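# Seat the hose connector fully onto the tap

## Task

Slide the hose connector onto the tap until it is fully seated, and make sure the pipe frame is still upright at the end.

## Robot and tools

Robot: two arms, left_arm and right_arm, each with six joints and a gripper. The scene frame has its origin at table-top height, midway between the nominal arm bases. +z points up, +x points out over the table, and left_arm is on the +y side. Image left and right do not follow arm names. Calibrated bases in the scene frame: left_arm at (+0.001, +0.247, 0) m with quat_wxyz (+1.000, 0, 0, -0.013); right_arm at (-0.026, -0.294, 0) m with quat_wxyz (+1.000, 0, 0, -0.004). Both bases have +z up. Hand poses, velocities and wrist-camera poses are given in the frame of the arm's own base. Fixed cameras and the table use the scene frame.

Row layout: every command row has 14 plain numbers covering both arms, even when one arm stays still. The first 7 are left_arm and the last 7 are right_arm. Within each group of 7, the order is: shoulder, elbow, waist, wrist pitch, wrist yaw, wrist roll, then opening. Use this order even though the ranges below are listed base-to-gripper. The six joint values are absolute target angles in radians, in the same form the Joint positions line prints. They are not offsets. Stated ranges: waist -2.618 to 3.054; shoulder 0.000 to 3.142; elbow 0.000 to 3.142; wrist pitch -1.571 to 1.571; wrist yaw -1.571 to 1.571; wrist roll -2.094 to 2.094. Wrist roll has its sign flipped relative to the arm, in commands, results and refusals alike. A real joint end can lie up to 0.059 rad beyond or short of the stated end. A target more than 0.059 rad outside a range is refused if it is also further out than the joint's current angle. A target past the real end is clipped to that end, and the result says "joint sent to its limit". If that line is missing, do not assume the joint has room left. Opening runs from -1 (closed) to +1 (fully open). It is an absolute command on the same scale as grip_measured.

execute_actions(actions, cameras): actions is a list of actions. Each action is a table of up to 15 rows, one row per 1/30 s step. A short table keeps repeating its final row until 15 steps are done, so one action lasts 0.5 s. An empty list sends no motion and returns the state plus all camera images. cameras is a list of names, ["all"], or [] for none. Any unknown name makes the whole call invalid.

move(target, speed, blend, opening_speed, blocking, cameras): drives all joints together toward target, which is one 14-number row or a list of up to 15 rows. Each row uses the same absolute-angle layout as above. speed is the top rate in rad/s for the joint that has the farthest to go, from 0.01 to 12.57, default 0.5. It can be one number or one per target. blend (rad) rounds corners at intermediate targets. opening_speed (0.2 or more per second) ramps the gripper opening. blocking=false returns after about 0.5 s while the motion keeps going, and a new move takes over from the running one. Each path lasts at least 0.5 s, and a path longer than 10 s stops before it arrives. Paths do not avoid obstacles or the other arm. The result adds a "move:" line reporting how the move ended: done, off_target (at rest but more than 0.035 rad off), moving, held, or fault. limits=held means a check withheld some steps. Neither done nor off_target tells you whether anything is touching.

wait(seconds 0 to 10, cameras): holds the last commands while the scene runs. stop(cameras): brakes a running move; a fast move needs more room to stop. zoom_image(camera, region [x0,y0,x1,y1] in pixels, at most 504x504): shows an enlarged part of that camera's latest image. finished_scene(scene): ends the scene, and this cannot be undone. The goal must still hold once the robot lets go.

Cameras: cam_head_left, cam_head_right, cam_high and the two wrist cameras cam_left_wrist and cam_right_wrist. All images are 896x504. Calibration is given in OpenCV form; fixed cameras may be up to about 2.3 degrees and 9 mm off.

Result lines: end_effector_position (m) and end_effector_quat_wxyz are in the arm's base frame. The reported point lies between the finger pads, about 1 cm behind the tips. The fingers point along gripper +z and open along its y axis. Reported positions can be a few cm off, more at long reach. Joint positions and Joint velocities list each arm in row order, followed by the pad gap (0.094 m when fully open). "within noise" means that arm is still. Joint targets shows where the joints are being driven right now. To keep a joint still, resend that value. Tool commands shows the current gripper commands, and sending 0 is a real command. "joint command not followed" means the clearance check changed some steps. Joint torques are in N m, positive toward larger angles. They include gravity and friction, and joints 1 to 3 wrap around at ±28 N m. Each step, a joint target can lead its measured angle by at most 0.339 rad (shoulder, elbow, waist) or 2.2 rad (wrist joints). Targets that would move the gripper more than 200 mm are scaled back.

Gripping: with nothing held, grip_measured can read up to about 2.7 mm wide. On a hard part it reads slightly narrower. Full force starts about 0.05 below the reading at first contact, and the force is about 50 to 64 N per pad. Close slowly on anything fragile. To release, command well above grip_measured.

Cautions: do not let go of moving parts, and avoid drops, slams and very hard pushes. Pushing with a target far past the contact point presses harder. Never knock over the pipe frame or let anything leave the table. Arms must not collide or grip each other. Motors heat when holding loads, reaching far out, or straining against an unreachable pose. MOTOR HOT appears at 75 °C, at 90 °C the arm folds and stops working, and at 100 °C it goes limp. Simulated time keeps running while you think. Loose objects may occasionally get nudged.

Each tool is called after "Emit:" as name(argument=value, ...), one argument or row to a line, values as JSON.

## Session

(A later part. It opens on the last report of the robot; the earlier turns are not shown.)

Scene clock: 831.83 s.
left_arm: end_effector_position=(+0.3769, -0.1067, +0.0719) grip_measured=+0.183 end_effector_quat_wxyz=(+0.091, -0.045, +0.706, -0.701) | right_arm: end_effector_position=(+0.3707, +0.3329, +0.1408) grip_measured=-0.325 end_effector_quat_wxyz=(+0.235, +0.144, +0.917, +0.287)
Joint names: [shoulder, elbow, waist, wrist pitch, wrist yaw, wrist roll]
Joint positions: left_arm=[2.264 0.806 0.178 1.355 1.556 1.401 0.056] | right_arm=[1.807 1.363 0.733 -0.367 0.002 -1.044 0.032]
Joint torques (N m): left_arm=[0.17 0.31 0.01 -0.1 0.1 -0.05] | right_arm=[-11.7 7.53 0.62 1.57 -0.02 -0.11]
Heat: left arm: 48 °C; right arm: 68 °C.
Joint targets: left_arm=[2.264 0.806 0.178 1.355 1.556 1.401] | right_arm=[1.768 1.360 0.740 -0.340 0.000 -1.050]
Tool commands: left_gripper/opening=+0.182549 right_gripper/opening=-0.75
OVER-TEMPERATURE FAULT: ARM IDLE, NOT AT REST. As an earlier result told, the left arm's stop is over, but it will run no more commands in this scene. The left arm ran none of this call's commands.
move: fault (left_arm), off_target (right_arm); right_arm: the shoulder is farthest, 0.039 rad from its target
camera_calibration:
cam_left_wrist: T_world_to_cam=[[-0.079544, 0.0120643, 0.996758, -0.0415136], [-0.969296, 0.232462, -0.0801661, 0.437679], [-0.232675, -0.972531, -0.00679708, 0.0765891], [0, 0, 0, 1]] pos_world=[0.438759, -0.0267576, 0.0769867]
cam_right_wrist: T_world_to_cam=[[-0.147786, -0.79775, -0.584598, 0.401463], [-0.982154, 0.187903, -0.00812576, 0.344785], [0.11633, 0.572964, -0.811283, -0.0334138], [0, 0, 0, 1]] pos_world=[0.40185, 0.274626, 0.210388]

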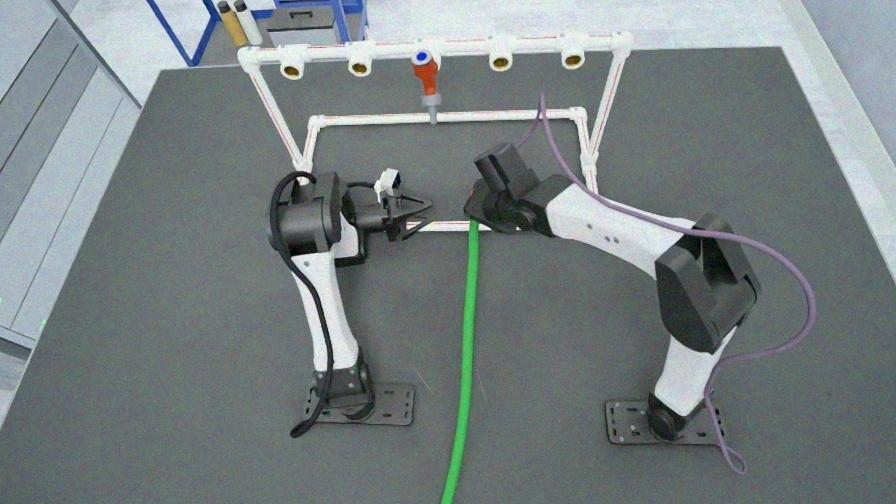

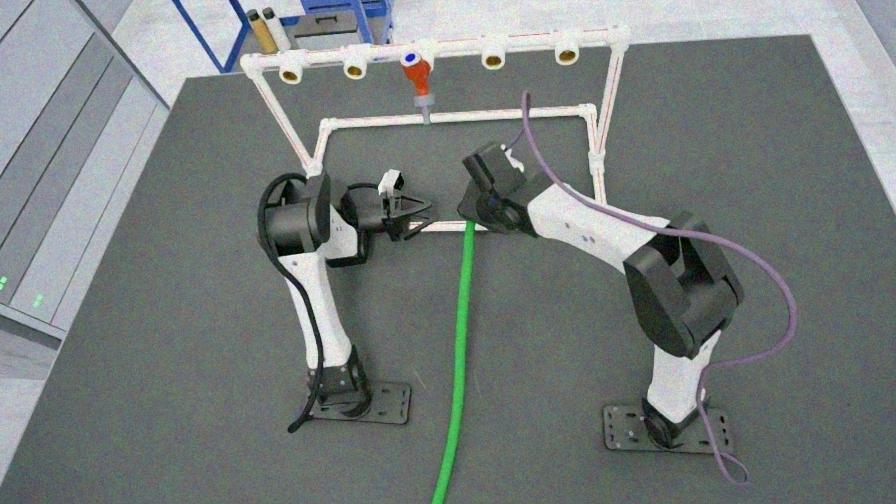

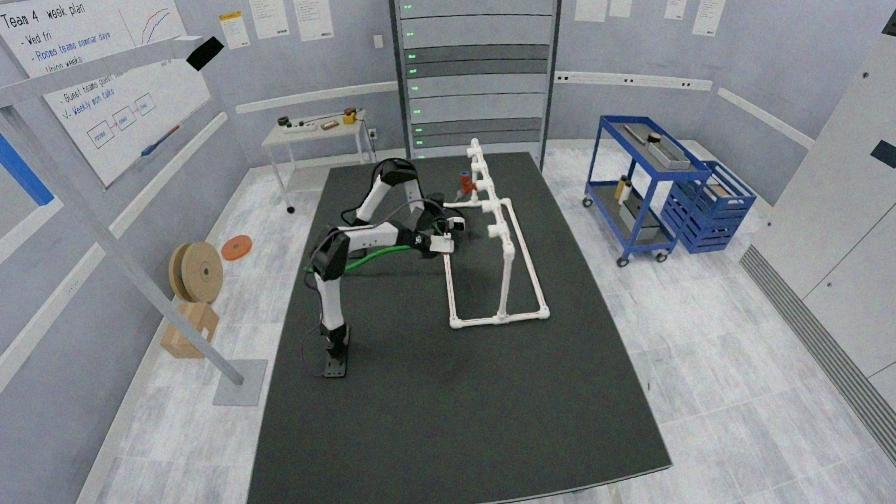

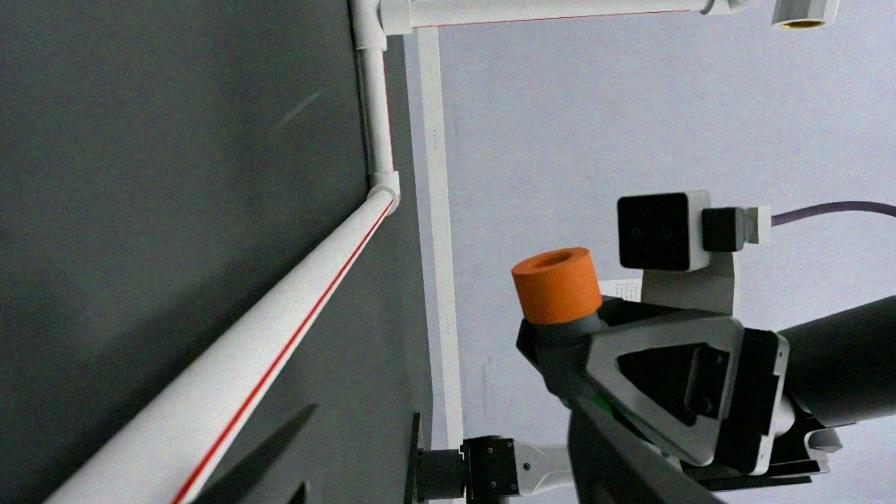

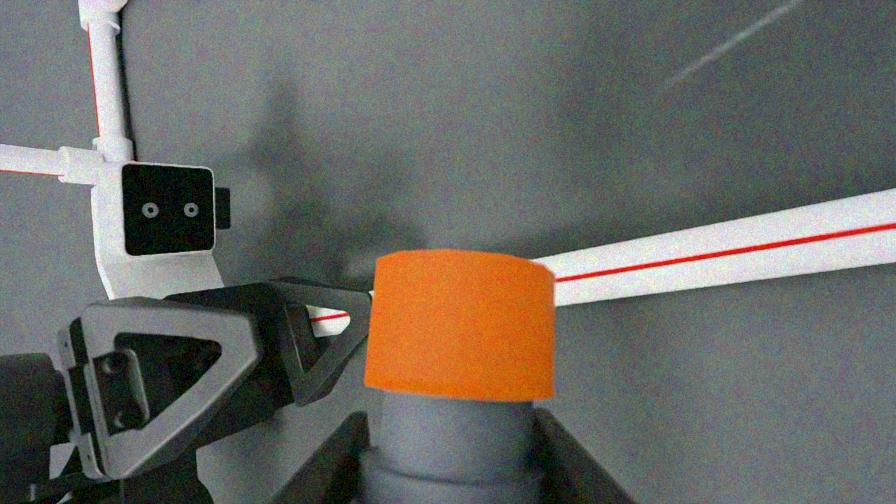

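Emit:
move(
  target=[2.242,0.793,0.172,1.354,1.556,1.415,0.408,1.87,1.06,0.938,0.79,0.312,-0.40,-0.75],
  speed=0.5,
  cameras=["all"],
)

Scene clock: 841.47 s.
left_arm: end_effector_position=(+0.3769, -0.1067, +0.0719) grip_measured=+0.183 end_effector_quat_wxyz=(+0.091, -0.045, +0.706, -0.701) | right_arm: end_effector_position=(+0.3669, +0.4096, +0.2163) grip_measured=-0.325 end_effector_quat_wxyz=(+0.597, -0.082, +0.723, +0.339)
Joint names: [shoulder, elbow, waist, wrist pitch, wrist yaw, wrist roll]
Joint positions: left_arm=[2.264 0.806 0.178 1.355 1.556 1.401 0.056] | right_arm=[1.867 1.061 0.934 0.745 0.305 -0.422 0.032]
Joint torques (N m): left_arm=[0.2 0.32 0.01 -0.09 0.11 -0.02] | right_arm=[-8.16 7.3 0.31 2.11 0.08 0.19]
Heat: left arm: 47 °C; right arm: 68 °C.
Joint targets: left_arm=[2.264 0.806 0.178 1.355 1.556 1.401] | right_arm=[1.870 1.060 0.938 0.790 0.312 -0.400]
Tool commands: left_gripper/opening=+0.182549 right_gripper/opening=-0.75
OVER-TEMPERATURE FAULT: ARM IDLE, NOT AT REST. As an earlier result told, the left arm's stop is over, but it will run no more commands in this scene. The left arm ran none of this call's commands.
move: fault (left_arm), off_target (right_arm); right_arm: the wrist pitch is farthest, 0.045 rad from its target
camera_calibration:
cam_left_wrist: T_world_to_cam=[[-0.079544, 0.0120643, 0.996758, -0.0415136], [-0.969296, 0.232462, -0.0801661, 0.437679], [-0.232675, -0.972531, -0.00679708, 0.0765891], [0, 0, 0, 1]] pos_world=[0.438759, -0.0267576, 0.0769867]
cam_right_wrist: T_world_to_cam=[[0.50484, -0.764974, -0.39994, 0.213381], [-0.591295, 0.0310926, -0.805856, 0.420588], [0.628894, 0.643311, -0.436628, -0.313558], [0, 0, 0, 1]] pos_world=[0.338163, 0.351869, 0.287365]

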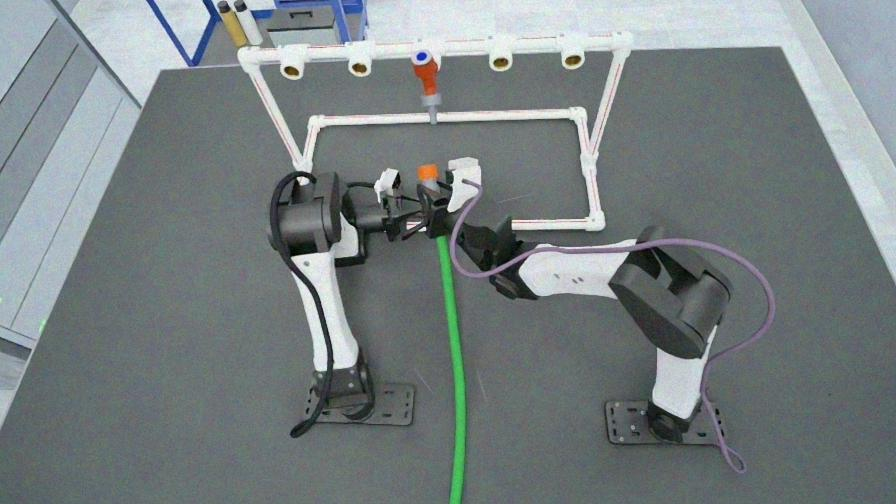

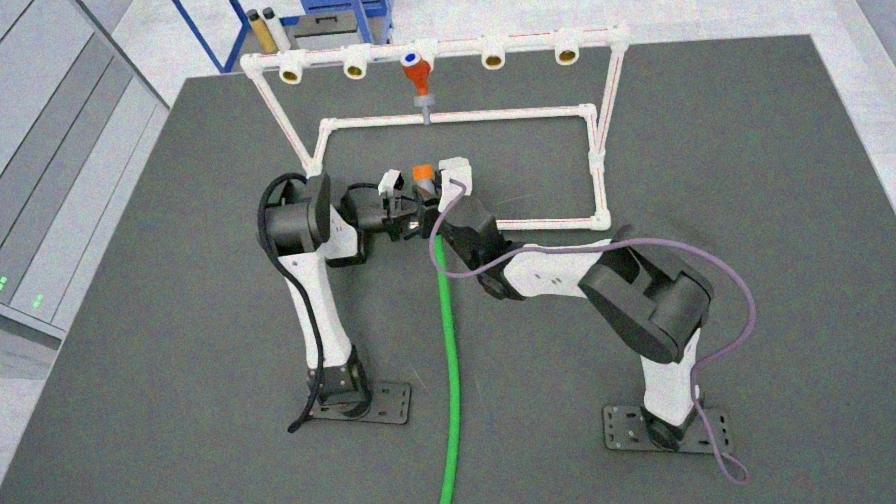

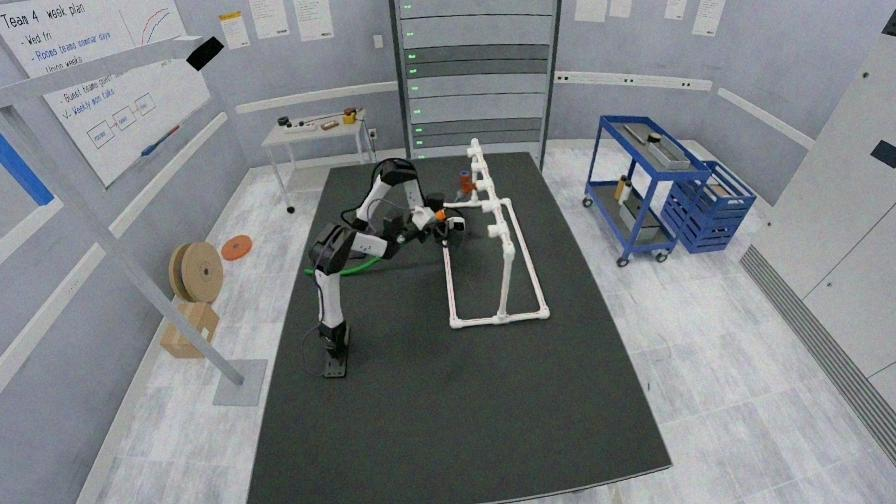

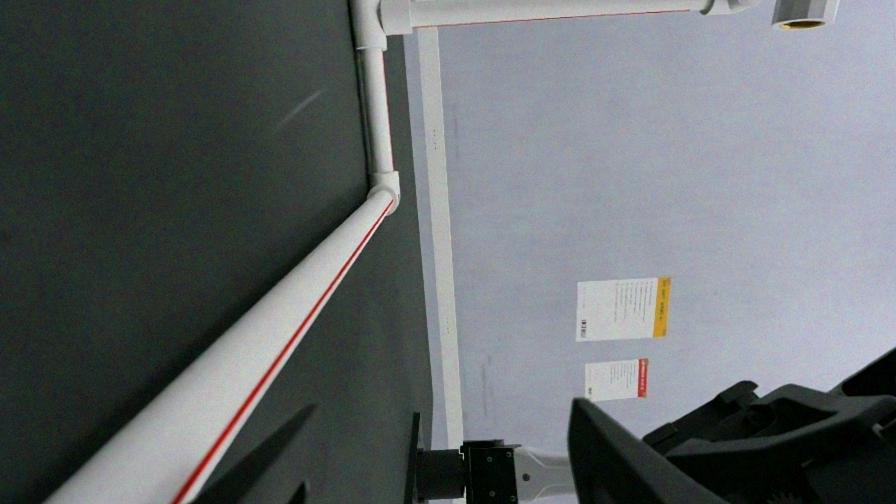

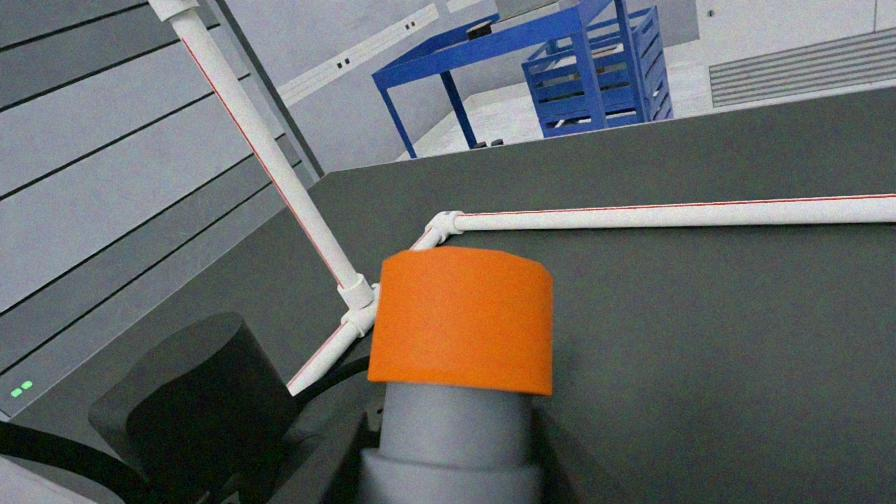

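Emit:
zoom_image(
  camera="cam_head_left",
  region=[390, 80, 490, 220],
)

Emit:
zoom_image(
  camera="cam_head_right",
  region=[380, 80, 480, 220],
)

Emit:
zoom_image(
  camera="cam_high",
  region=[400, 150, 500, 270],
)

Scaled by 3.600 from the camera's 896x504 image, which has a finer 1280x720 frame.

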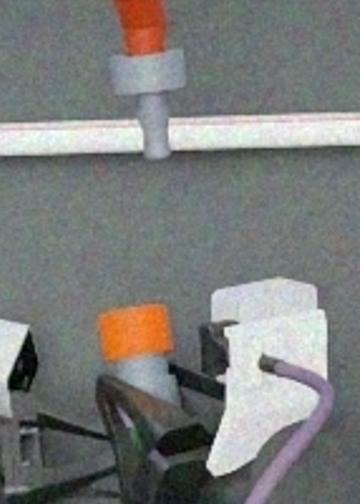

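Scaled by 3.600 from the camera's 896x504 image, which has a finer 1280x720 frame.

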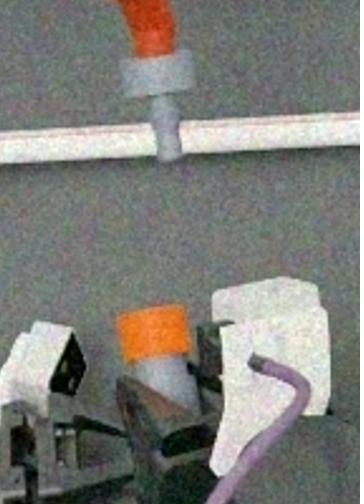

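Scaled by 4.200 from the camera's 896x504 image, which has a finer 1280x720 frame.

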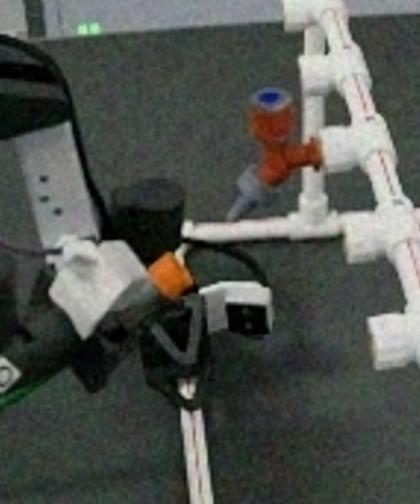

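Emit:
move(
  target=[2.242,0.793,0.172,1.354,1.556,1.415,0.408,1.866,1.175,0.842,0.71,0.212,-0.35,-0.75],
  speed=0.25,
  cameras=["cam_right_wrist","cam_head_left","cam_head_right","cam_high"],
)

Emit:
zoom_image(
  camera="cam_head_left",
  region=[400, 80, 470, 180],
)

Emit:
zoom_image(
  camera="cam_head_right",
  region=[390, 80, 460, 180],
)

Emit:
zoom_image(
  camera="cam_high",
  region=[420, 160, 490, 230],
)

Scene clock: 871.17 s.
left_arm: end_effector_position=(+0.3769, -0.1067, +0.0719) grip_measured=+0.183 end_effector_quat_wxyz=(+0.091, -0.045, +0.706, -0.701) | right_arm: end_effector_position=(+0.4021, +0.3939, +0.2405) grip_measured=-0.325 end_effector_quat_wxyz=(+0.614, -0.090, +0.713, +0.326)
Joint names: [shoulder, elbow, waist, wrist pitch, wrist yaw, wrist roll]
Joint positions: left_arm=[2.264 0.806 0.178 1.355 1.556 1.401 0.056] | right_arm=[1.867 1.143 0.845 0.69 0.231 -0.37 0.032]
Joint torques (N m): left_arm=[0.1 0.39 0.02 -0.09 0.11 -0.02] | right_arm=[-8.75 10.95 -0.29 1.89 -0.25 0.16]
Heat: left arm: 47 °C; right arm: 67 °C.
Joint targets: left_arm=[2.264 0.806 0.178 1.355 1.556 1.401] | right_arm=[1.866 1.175 0.842 0.710 0.212 -0.350]
Tool commands: left_gripper/opening=+0.182549 right_gripper/opening=-0.75
OVER-TEMPERATURE FAULT: ARM IDLE, NOT AT REST. As an earlier result told, the left arm's stop is over, but it will run no more commands in this scene. The left arm ran none of this call's commands.
move: fault (left_arm)
camera_calibration:
cam_right_wrist: T_world_to_cam=[[0.51179, -0.778775, -0.362741, 0.187039], [-0.554566, 0.0230025, -0.831821, 0.456091], [0.656146, 0.626882, -0.42011, -0.323476], [0, 0, 0, 1]] pos_world=[0.369455, 0.337951, 0.311337]
Images, in order (width x height): cam_head_left 896x504, cam_head_right 896x504, cam_high 896x504, cam_right_wrist 896x504.

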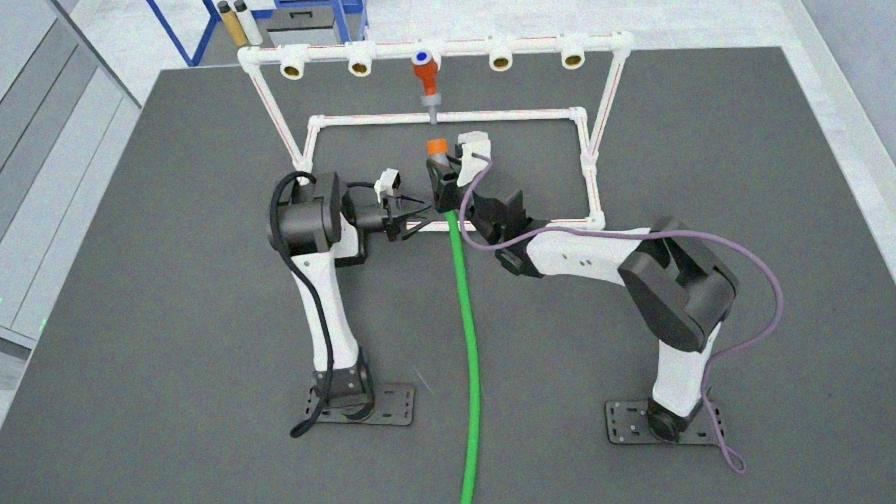

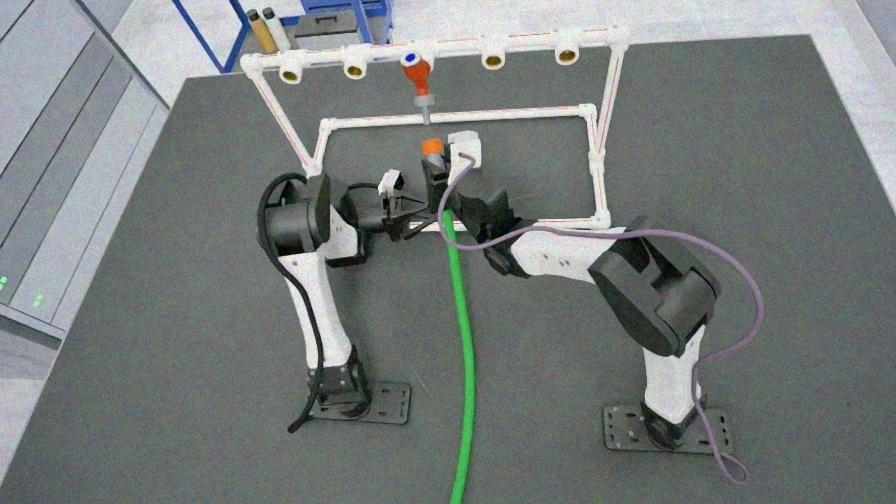

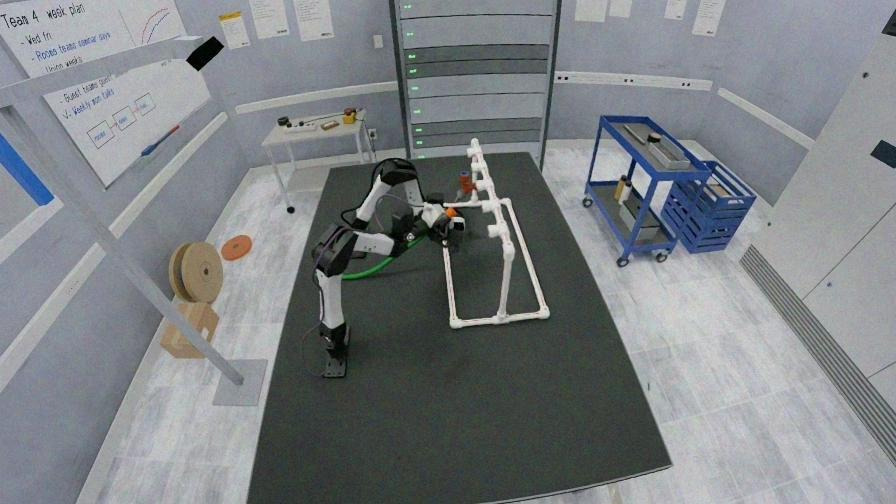

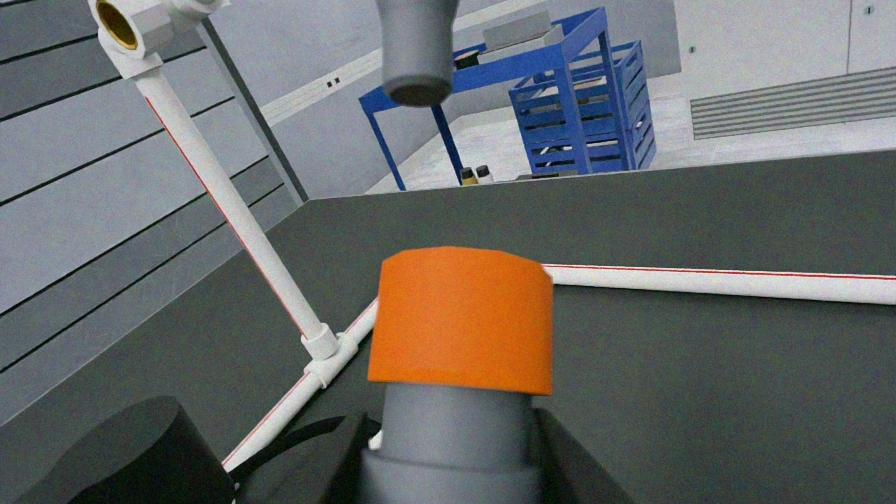

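Scaled by 5.040 from the camera's 896x504 image, which has a finer 1280x720 frame.

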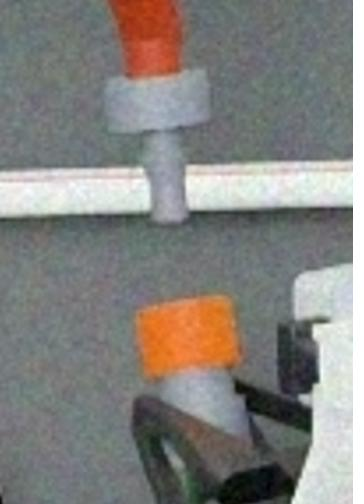

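Scaled by 5.040 from the camera's 896x504 image, which has a finer 1280x720 frame.

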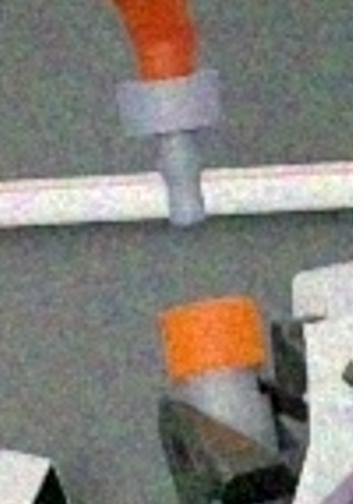

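Scaled by 7.200 from the camera's 896x504 image, which has a finer 1280x720 frame.

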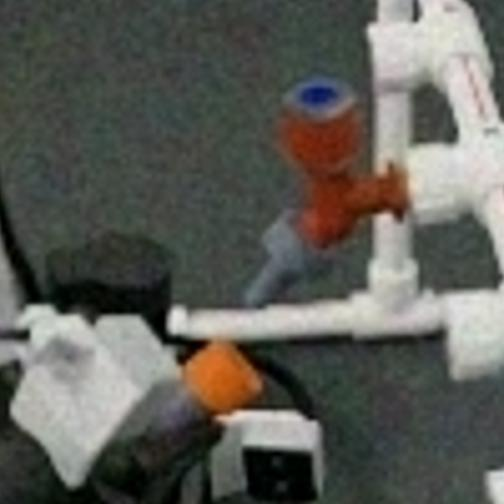

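Emit:
zoom_image(
  camera="cam_high",
  region=[440, 165, 480, 220],
)

Emit:
zoom_image(
  camera="cam_right_wrist",
  region=[340, 0, 600, 504],
)

Scaled by 9.164 from the camera's 896x504 image, which has a finer 1280x720 frame.

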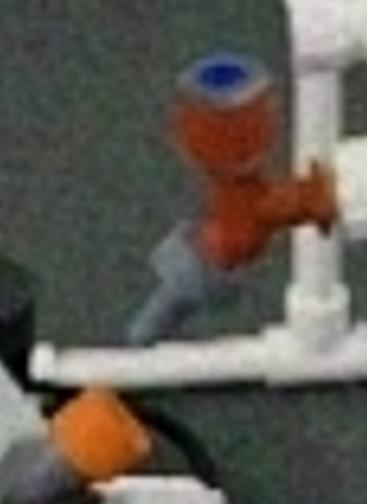

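Scaled by 1.000.

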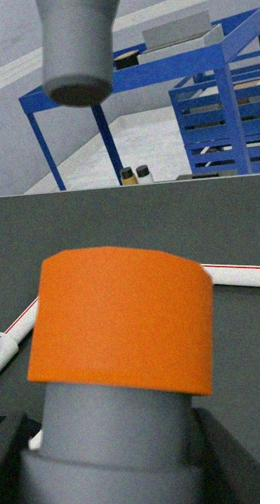

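Emit:
move(
  target=[2.242,0.793,0.172,1.354,1.556,1.415,0.408,1.98,1.10,0.877,1.06,0.31,-0.25,-0.75],
  speed=0.25,
  cameras=["cam_right_wrist","cam_head_left","cam_head_right","cam_high"],
)

Emit:
zoom_image(
  camera="cam_head_left",
  region=[400, 80, 470, 180],
)

Emit:
zoom_image(
  camera="cam_head_right",
  region=[390, 80, 460, 180],
)

Emit:
zoom_image(
  camera="cam_high",
  region=[440, 165, 480, 220],
)

Scene clock: 910.70 s.
left_arm: end_effector_position=(+0.3769, -0.1067, +0.0719) grip_measured=+0.183 end_effector_quat_wxyz=(+0.091, -0.045, +0.706, -0.701) | right_arm: end_effector_position=(+0.4032, +0.3959, +0.2407) grip_measured=-0.325 end_effector_quat_wxyz=(+0.684, -0.080, +0.652, +0.317)
Joint names: [shoulder, elbow, waist, wrist pitch, wrist yaw, wrist roll]
Joint positions: left_arm=[2.264 0.806 0.178 1.355 1.556 1.401 0.056] | right_arm=[1.976 1.102 0.869 1.018 0.309 -0.268 0.032]
Joint torques (N m): left_arm=[0.08 0.27 0.01 -0.09 0.09 -0.03] | right_arm=[-8.69 6.84 0.68 2.01 -0.06 0.14]
Heat: left arm: 46 °C; right arm: 67 °C.
Joint targets: left_arm=[2.264 0.806 0.178 1.355 1.556 1.401] | right_arm=[1.980 1.100 0.877 1.060 0.310 -0.250]
Tool commands: left_gripper/opening=+0.182549 right_gripper/opening=-0.75
OVER-TEMPERATURE FAULT: ARM IDLE, NOT AT REST. As an earlier result told, the left arm's stop is over, but it will run no more commands in this scene. The left arm ran none of this call's commands.
move: fault (left_arm), off_target (right_arm); right_arm: the wrist pitch is farthest, 0.042 rad from its target
camera_calibration:
cam_right_wrist: T_world_to_cam=[[0.522479, -0.792101, -0.315582, 0.177739], [-0.403098, 0.09668, -0.910036, 0.385281], [0.75135, 0.602685, -0.268781, -0.390696], [0, 0, 0, 1]] pos_world=[0.35599, 0.339004, 0.301699]
Images, in order (width x height): cam_head_left 896x504, cam_head_right 896x504, cam_high 896x504, cam_right_wrist 896x504.

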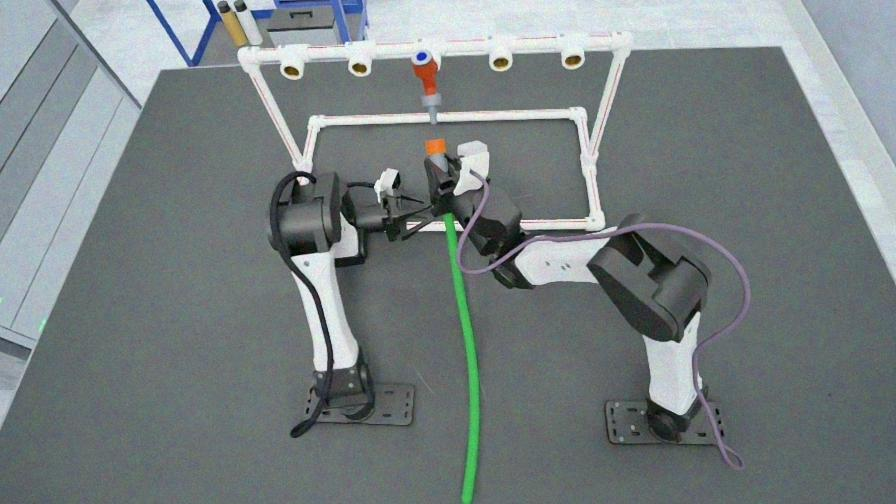

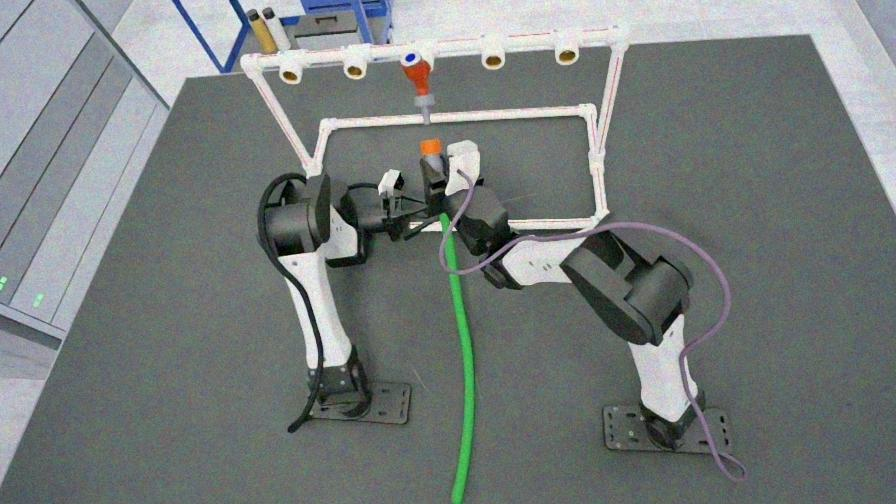

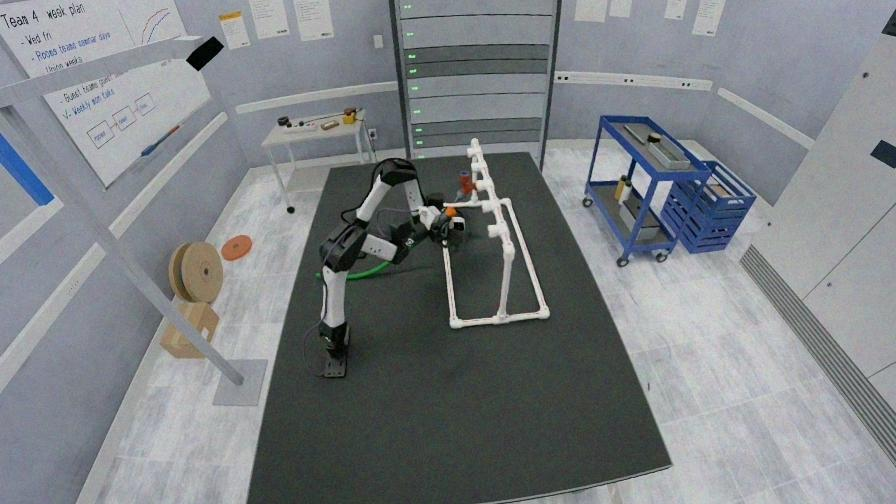

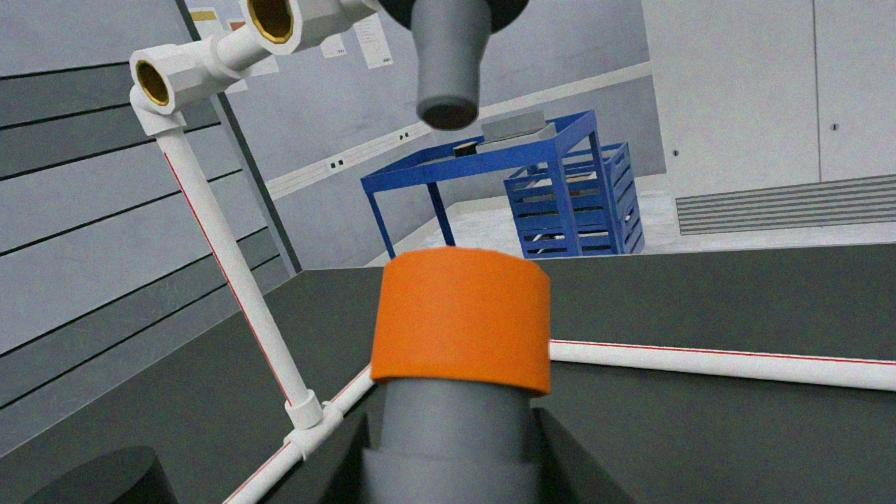

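Scaled by 5.040 from the camera's 896x504 image, which has a finer 1280x720 frame.

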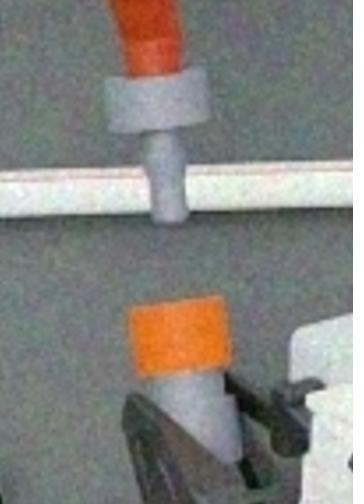

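Scaled by 5.040 from the camera's 896x504 image, which has a finer 1280x720 frame.

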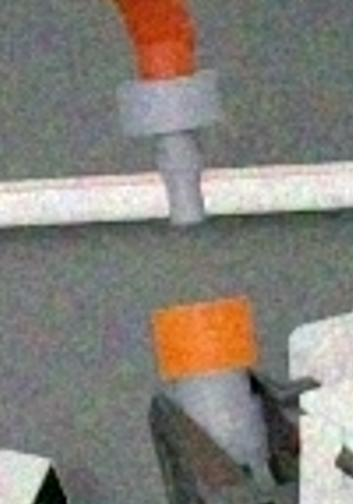

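Scaled by 9.164 from the camera's 896x504 image, which has a finer 1280x720 frame.

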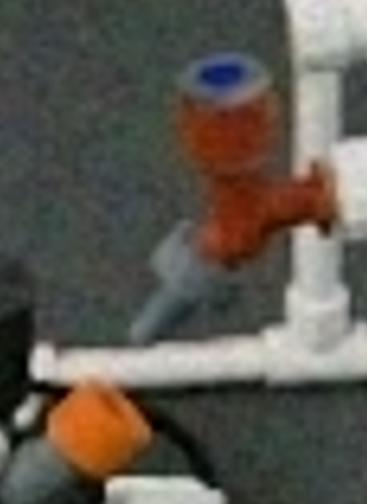

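Emit:
move(
  target=[2.242,0.793,0.172,1.354,1.556,1.415,0.408,1.915,1.19,0.857,0.94,0.30,-0.252,-0.75],
  speed=0.2,
  cameras=["cam_right_wrist","cam_head_left","cam_head_right","cam_high"],
)

Emit:
zoom_image(
  camera="cam_head_left",
  region=[400, 80, 470, 180],
)

Emit:
zoom_image(
  camera="cam_head_right",
  region=[390, 80, 460, 180],
)

Emit:
zoom_image(
  camera="cam_high",
  region=[440, 165, 480, 220],
)

Scene clock: 923.03 s.
left_arm: end_effector_position=(+0.3769, -0.1067, +0.0719) grip_measured=+0.183 end_effector_quat_wxyz=(+0.091, -0.045, +0.706, -0.701) | right_arm: end_effector_position=(+0.4094, +0.3992, +0.2519) grip_measured=-0.325 end_effector_quat_wxyz=(+0.678, -0.083, +0.661, +0.310)
Joint names: [shoulder, elbow, waist, wrist pitch, wrist yaw, wrist roll]
Joint positions: left_arm=[2.264 0.806 0.178 1.355 1.556 1.401 0.056] | right_arm=[1.958 1.158 0.865 0.918 0.31 -0.268 0.032]
Joint torques (N m): left_arm=[0.18 0.28 -0.01 -0.08 0.09 -0.03] | right_arm=[-12.79 10.66 -0.72 1.86 -0.17 0.11]
Heat: left arm: 45 °C; right arm: 65 °C.
Joint targets: left_arm=[2.264 0.806 0.178 1.355 1.556 1.401] | right_arm=[1.915 1.190 0.857 0.940 0.300 -0.252]
Tool commands: left_gripper/opening=+0.182549 right_gripper/opening=-0.75
OVER-TEMPERATURE FAULT: ARM IDLE, NOT AT REST. As an earlier result told, the left arm's stop is over, but it will run no more commands in this scene. The left arm ran none of this call's commands.
move: fault (left_arm), off_target (right_arm); right_arm: the shoulder is farthest, 0.043 rad from its target
camera_calibration:
cam_right_wrist: T_world_to_cam=[[0.513261, -0.800822, -0.308621, 0.186105], [-0.417948, 0.0808478, -0.904867, 0.408831], [0.749589, 0.59342, -0.293206, -0.383753], [0, 0, 0, 1]] pos_world=[0.363006, 0.34371, 0.314855]
Images, in order (width x height): cam_head_left 896x504, cam_head_right 896x504, cam_high 896x504, cam_right_wrist 896x504.

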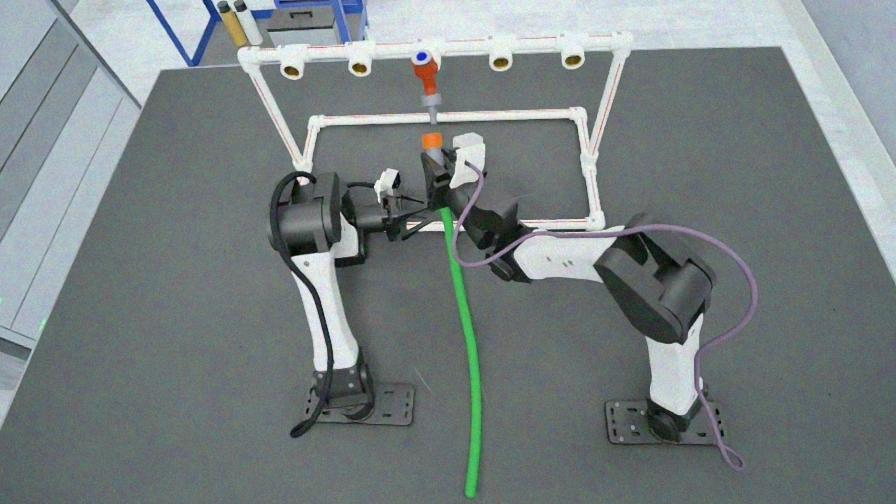

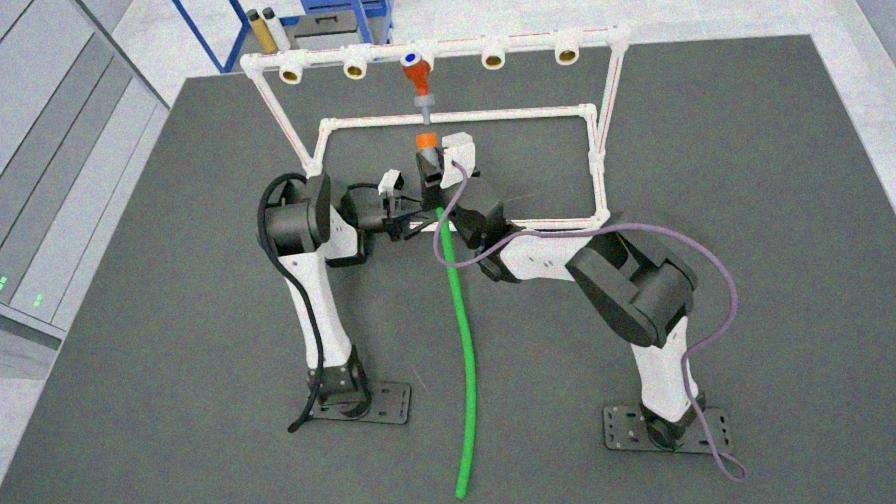

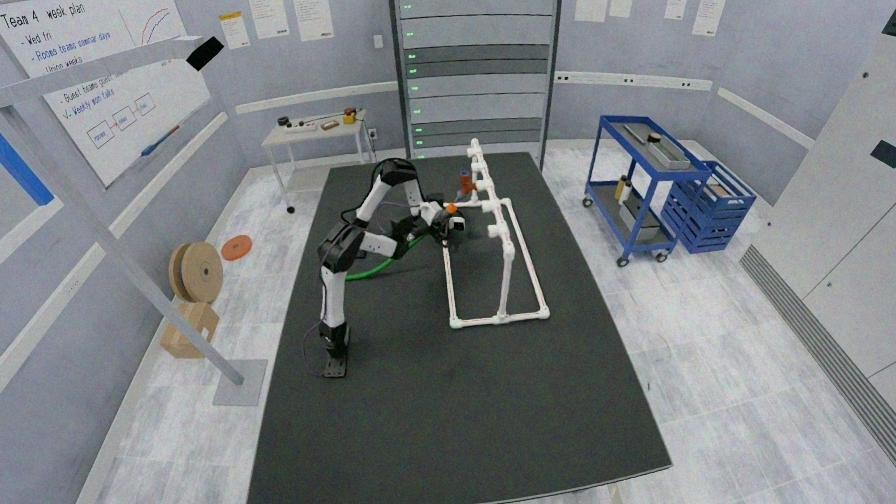

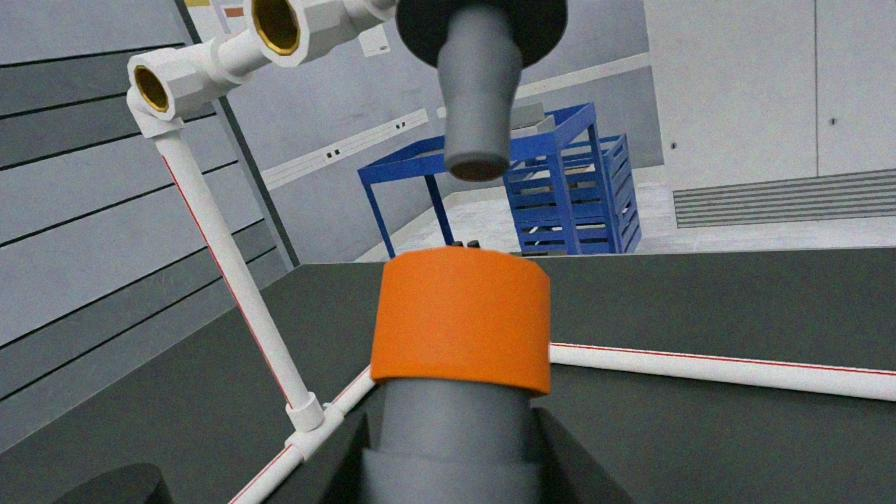

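Scaled by 5.040 from the camera's 896x504 image, which has a finer 1280x720 frame.

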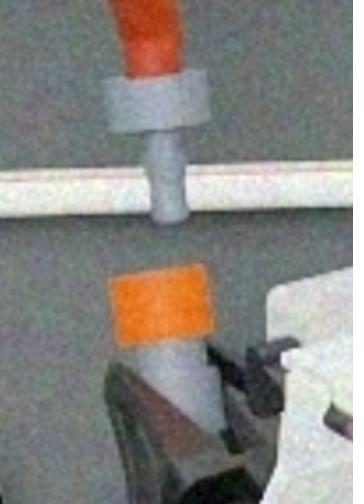

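Scaled by 5.040 from the camera's 896x504 image, which has a finer 1280x720 frame.

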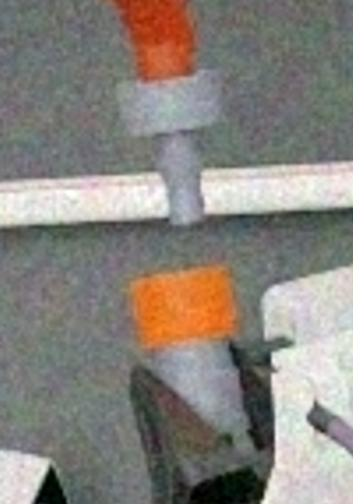

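Scaled by 9.164 from the camera's 896x504 image, which has a finer 1280x720 frame.

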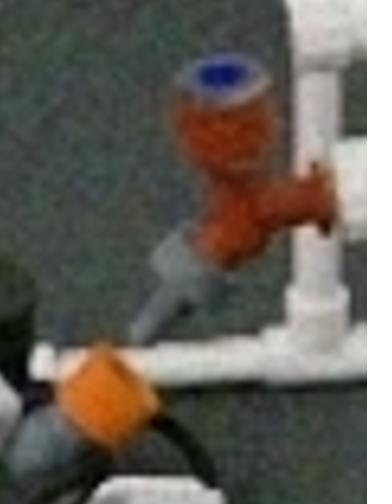

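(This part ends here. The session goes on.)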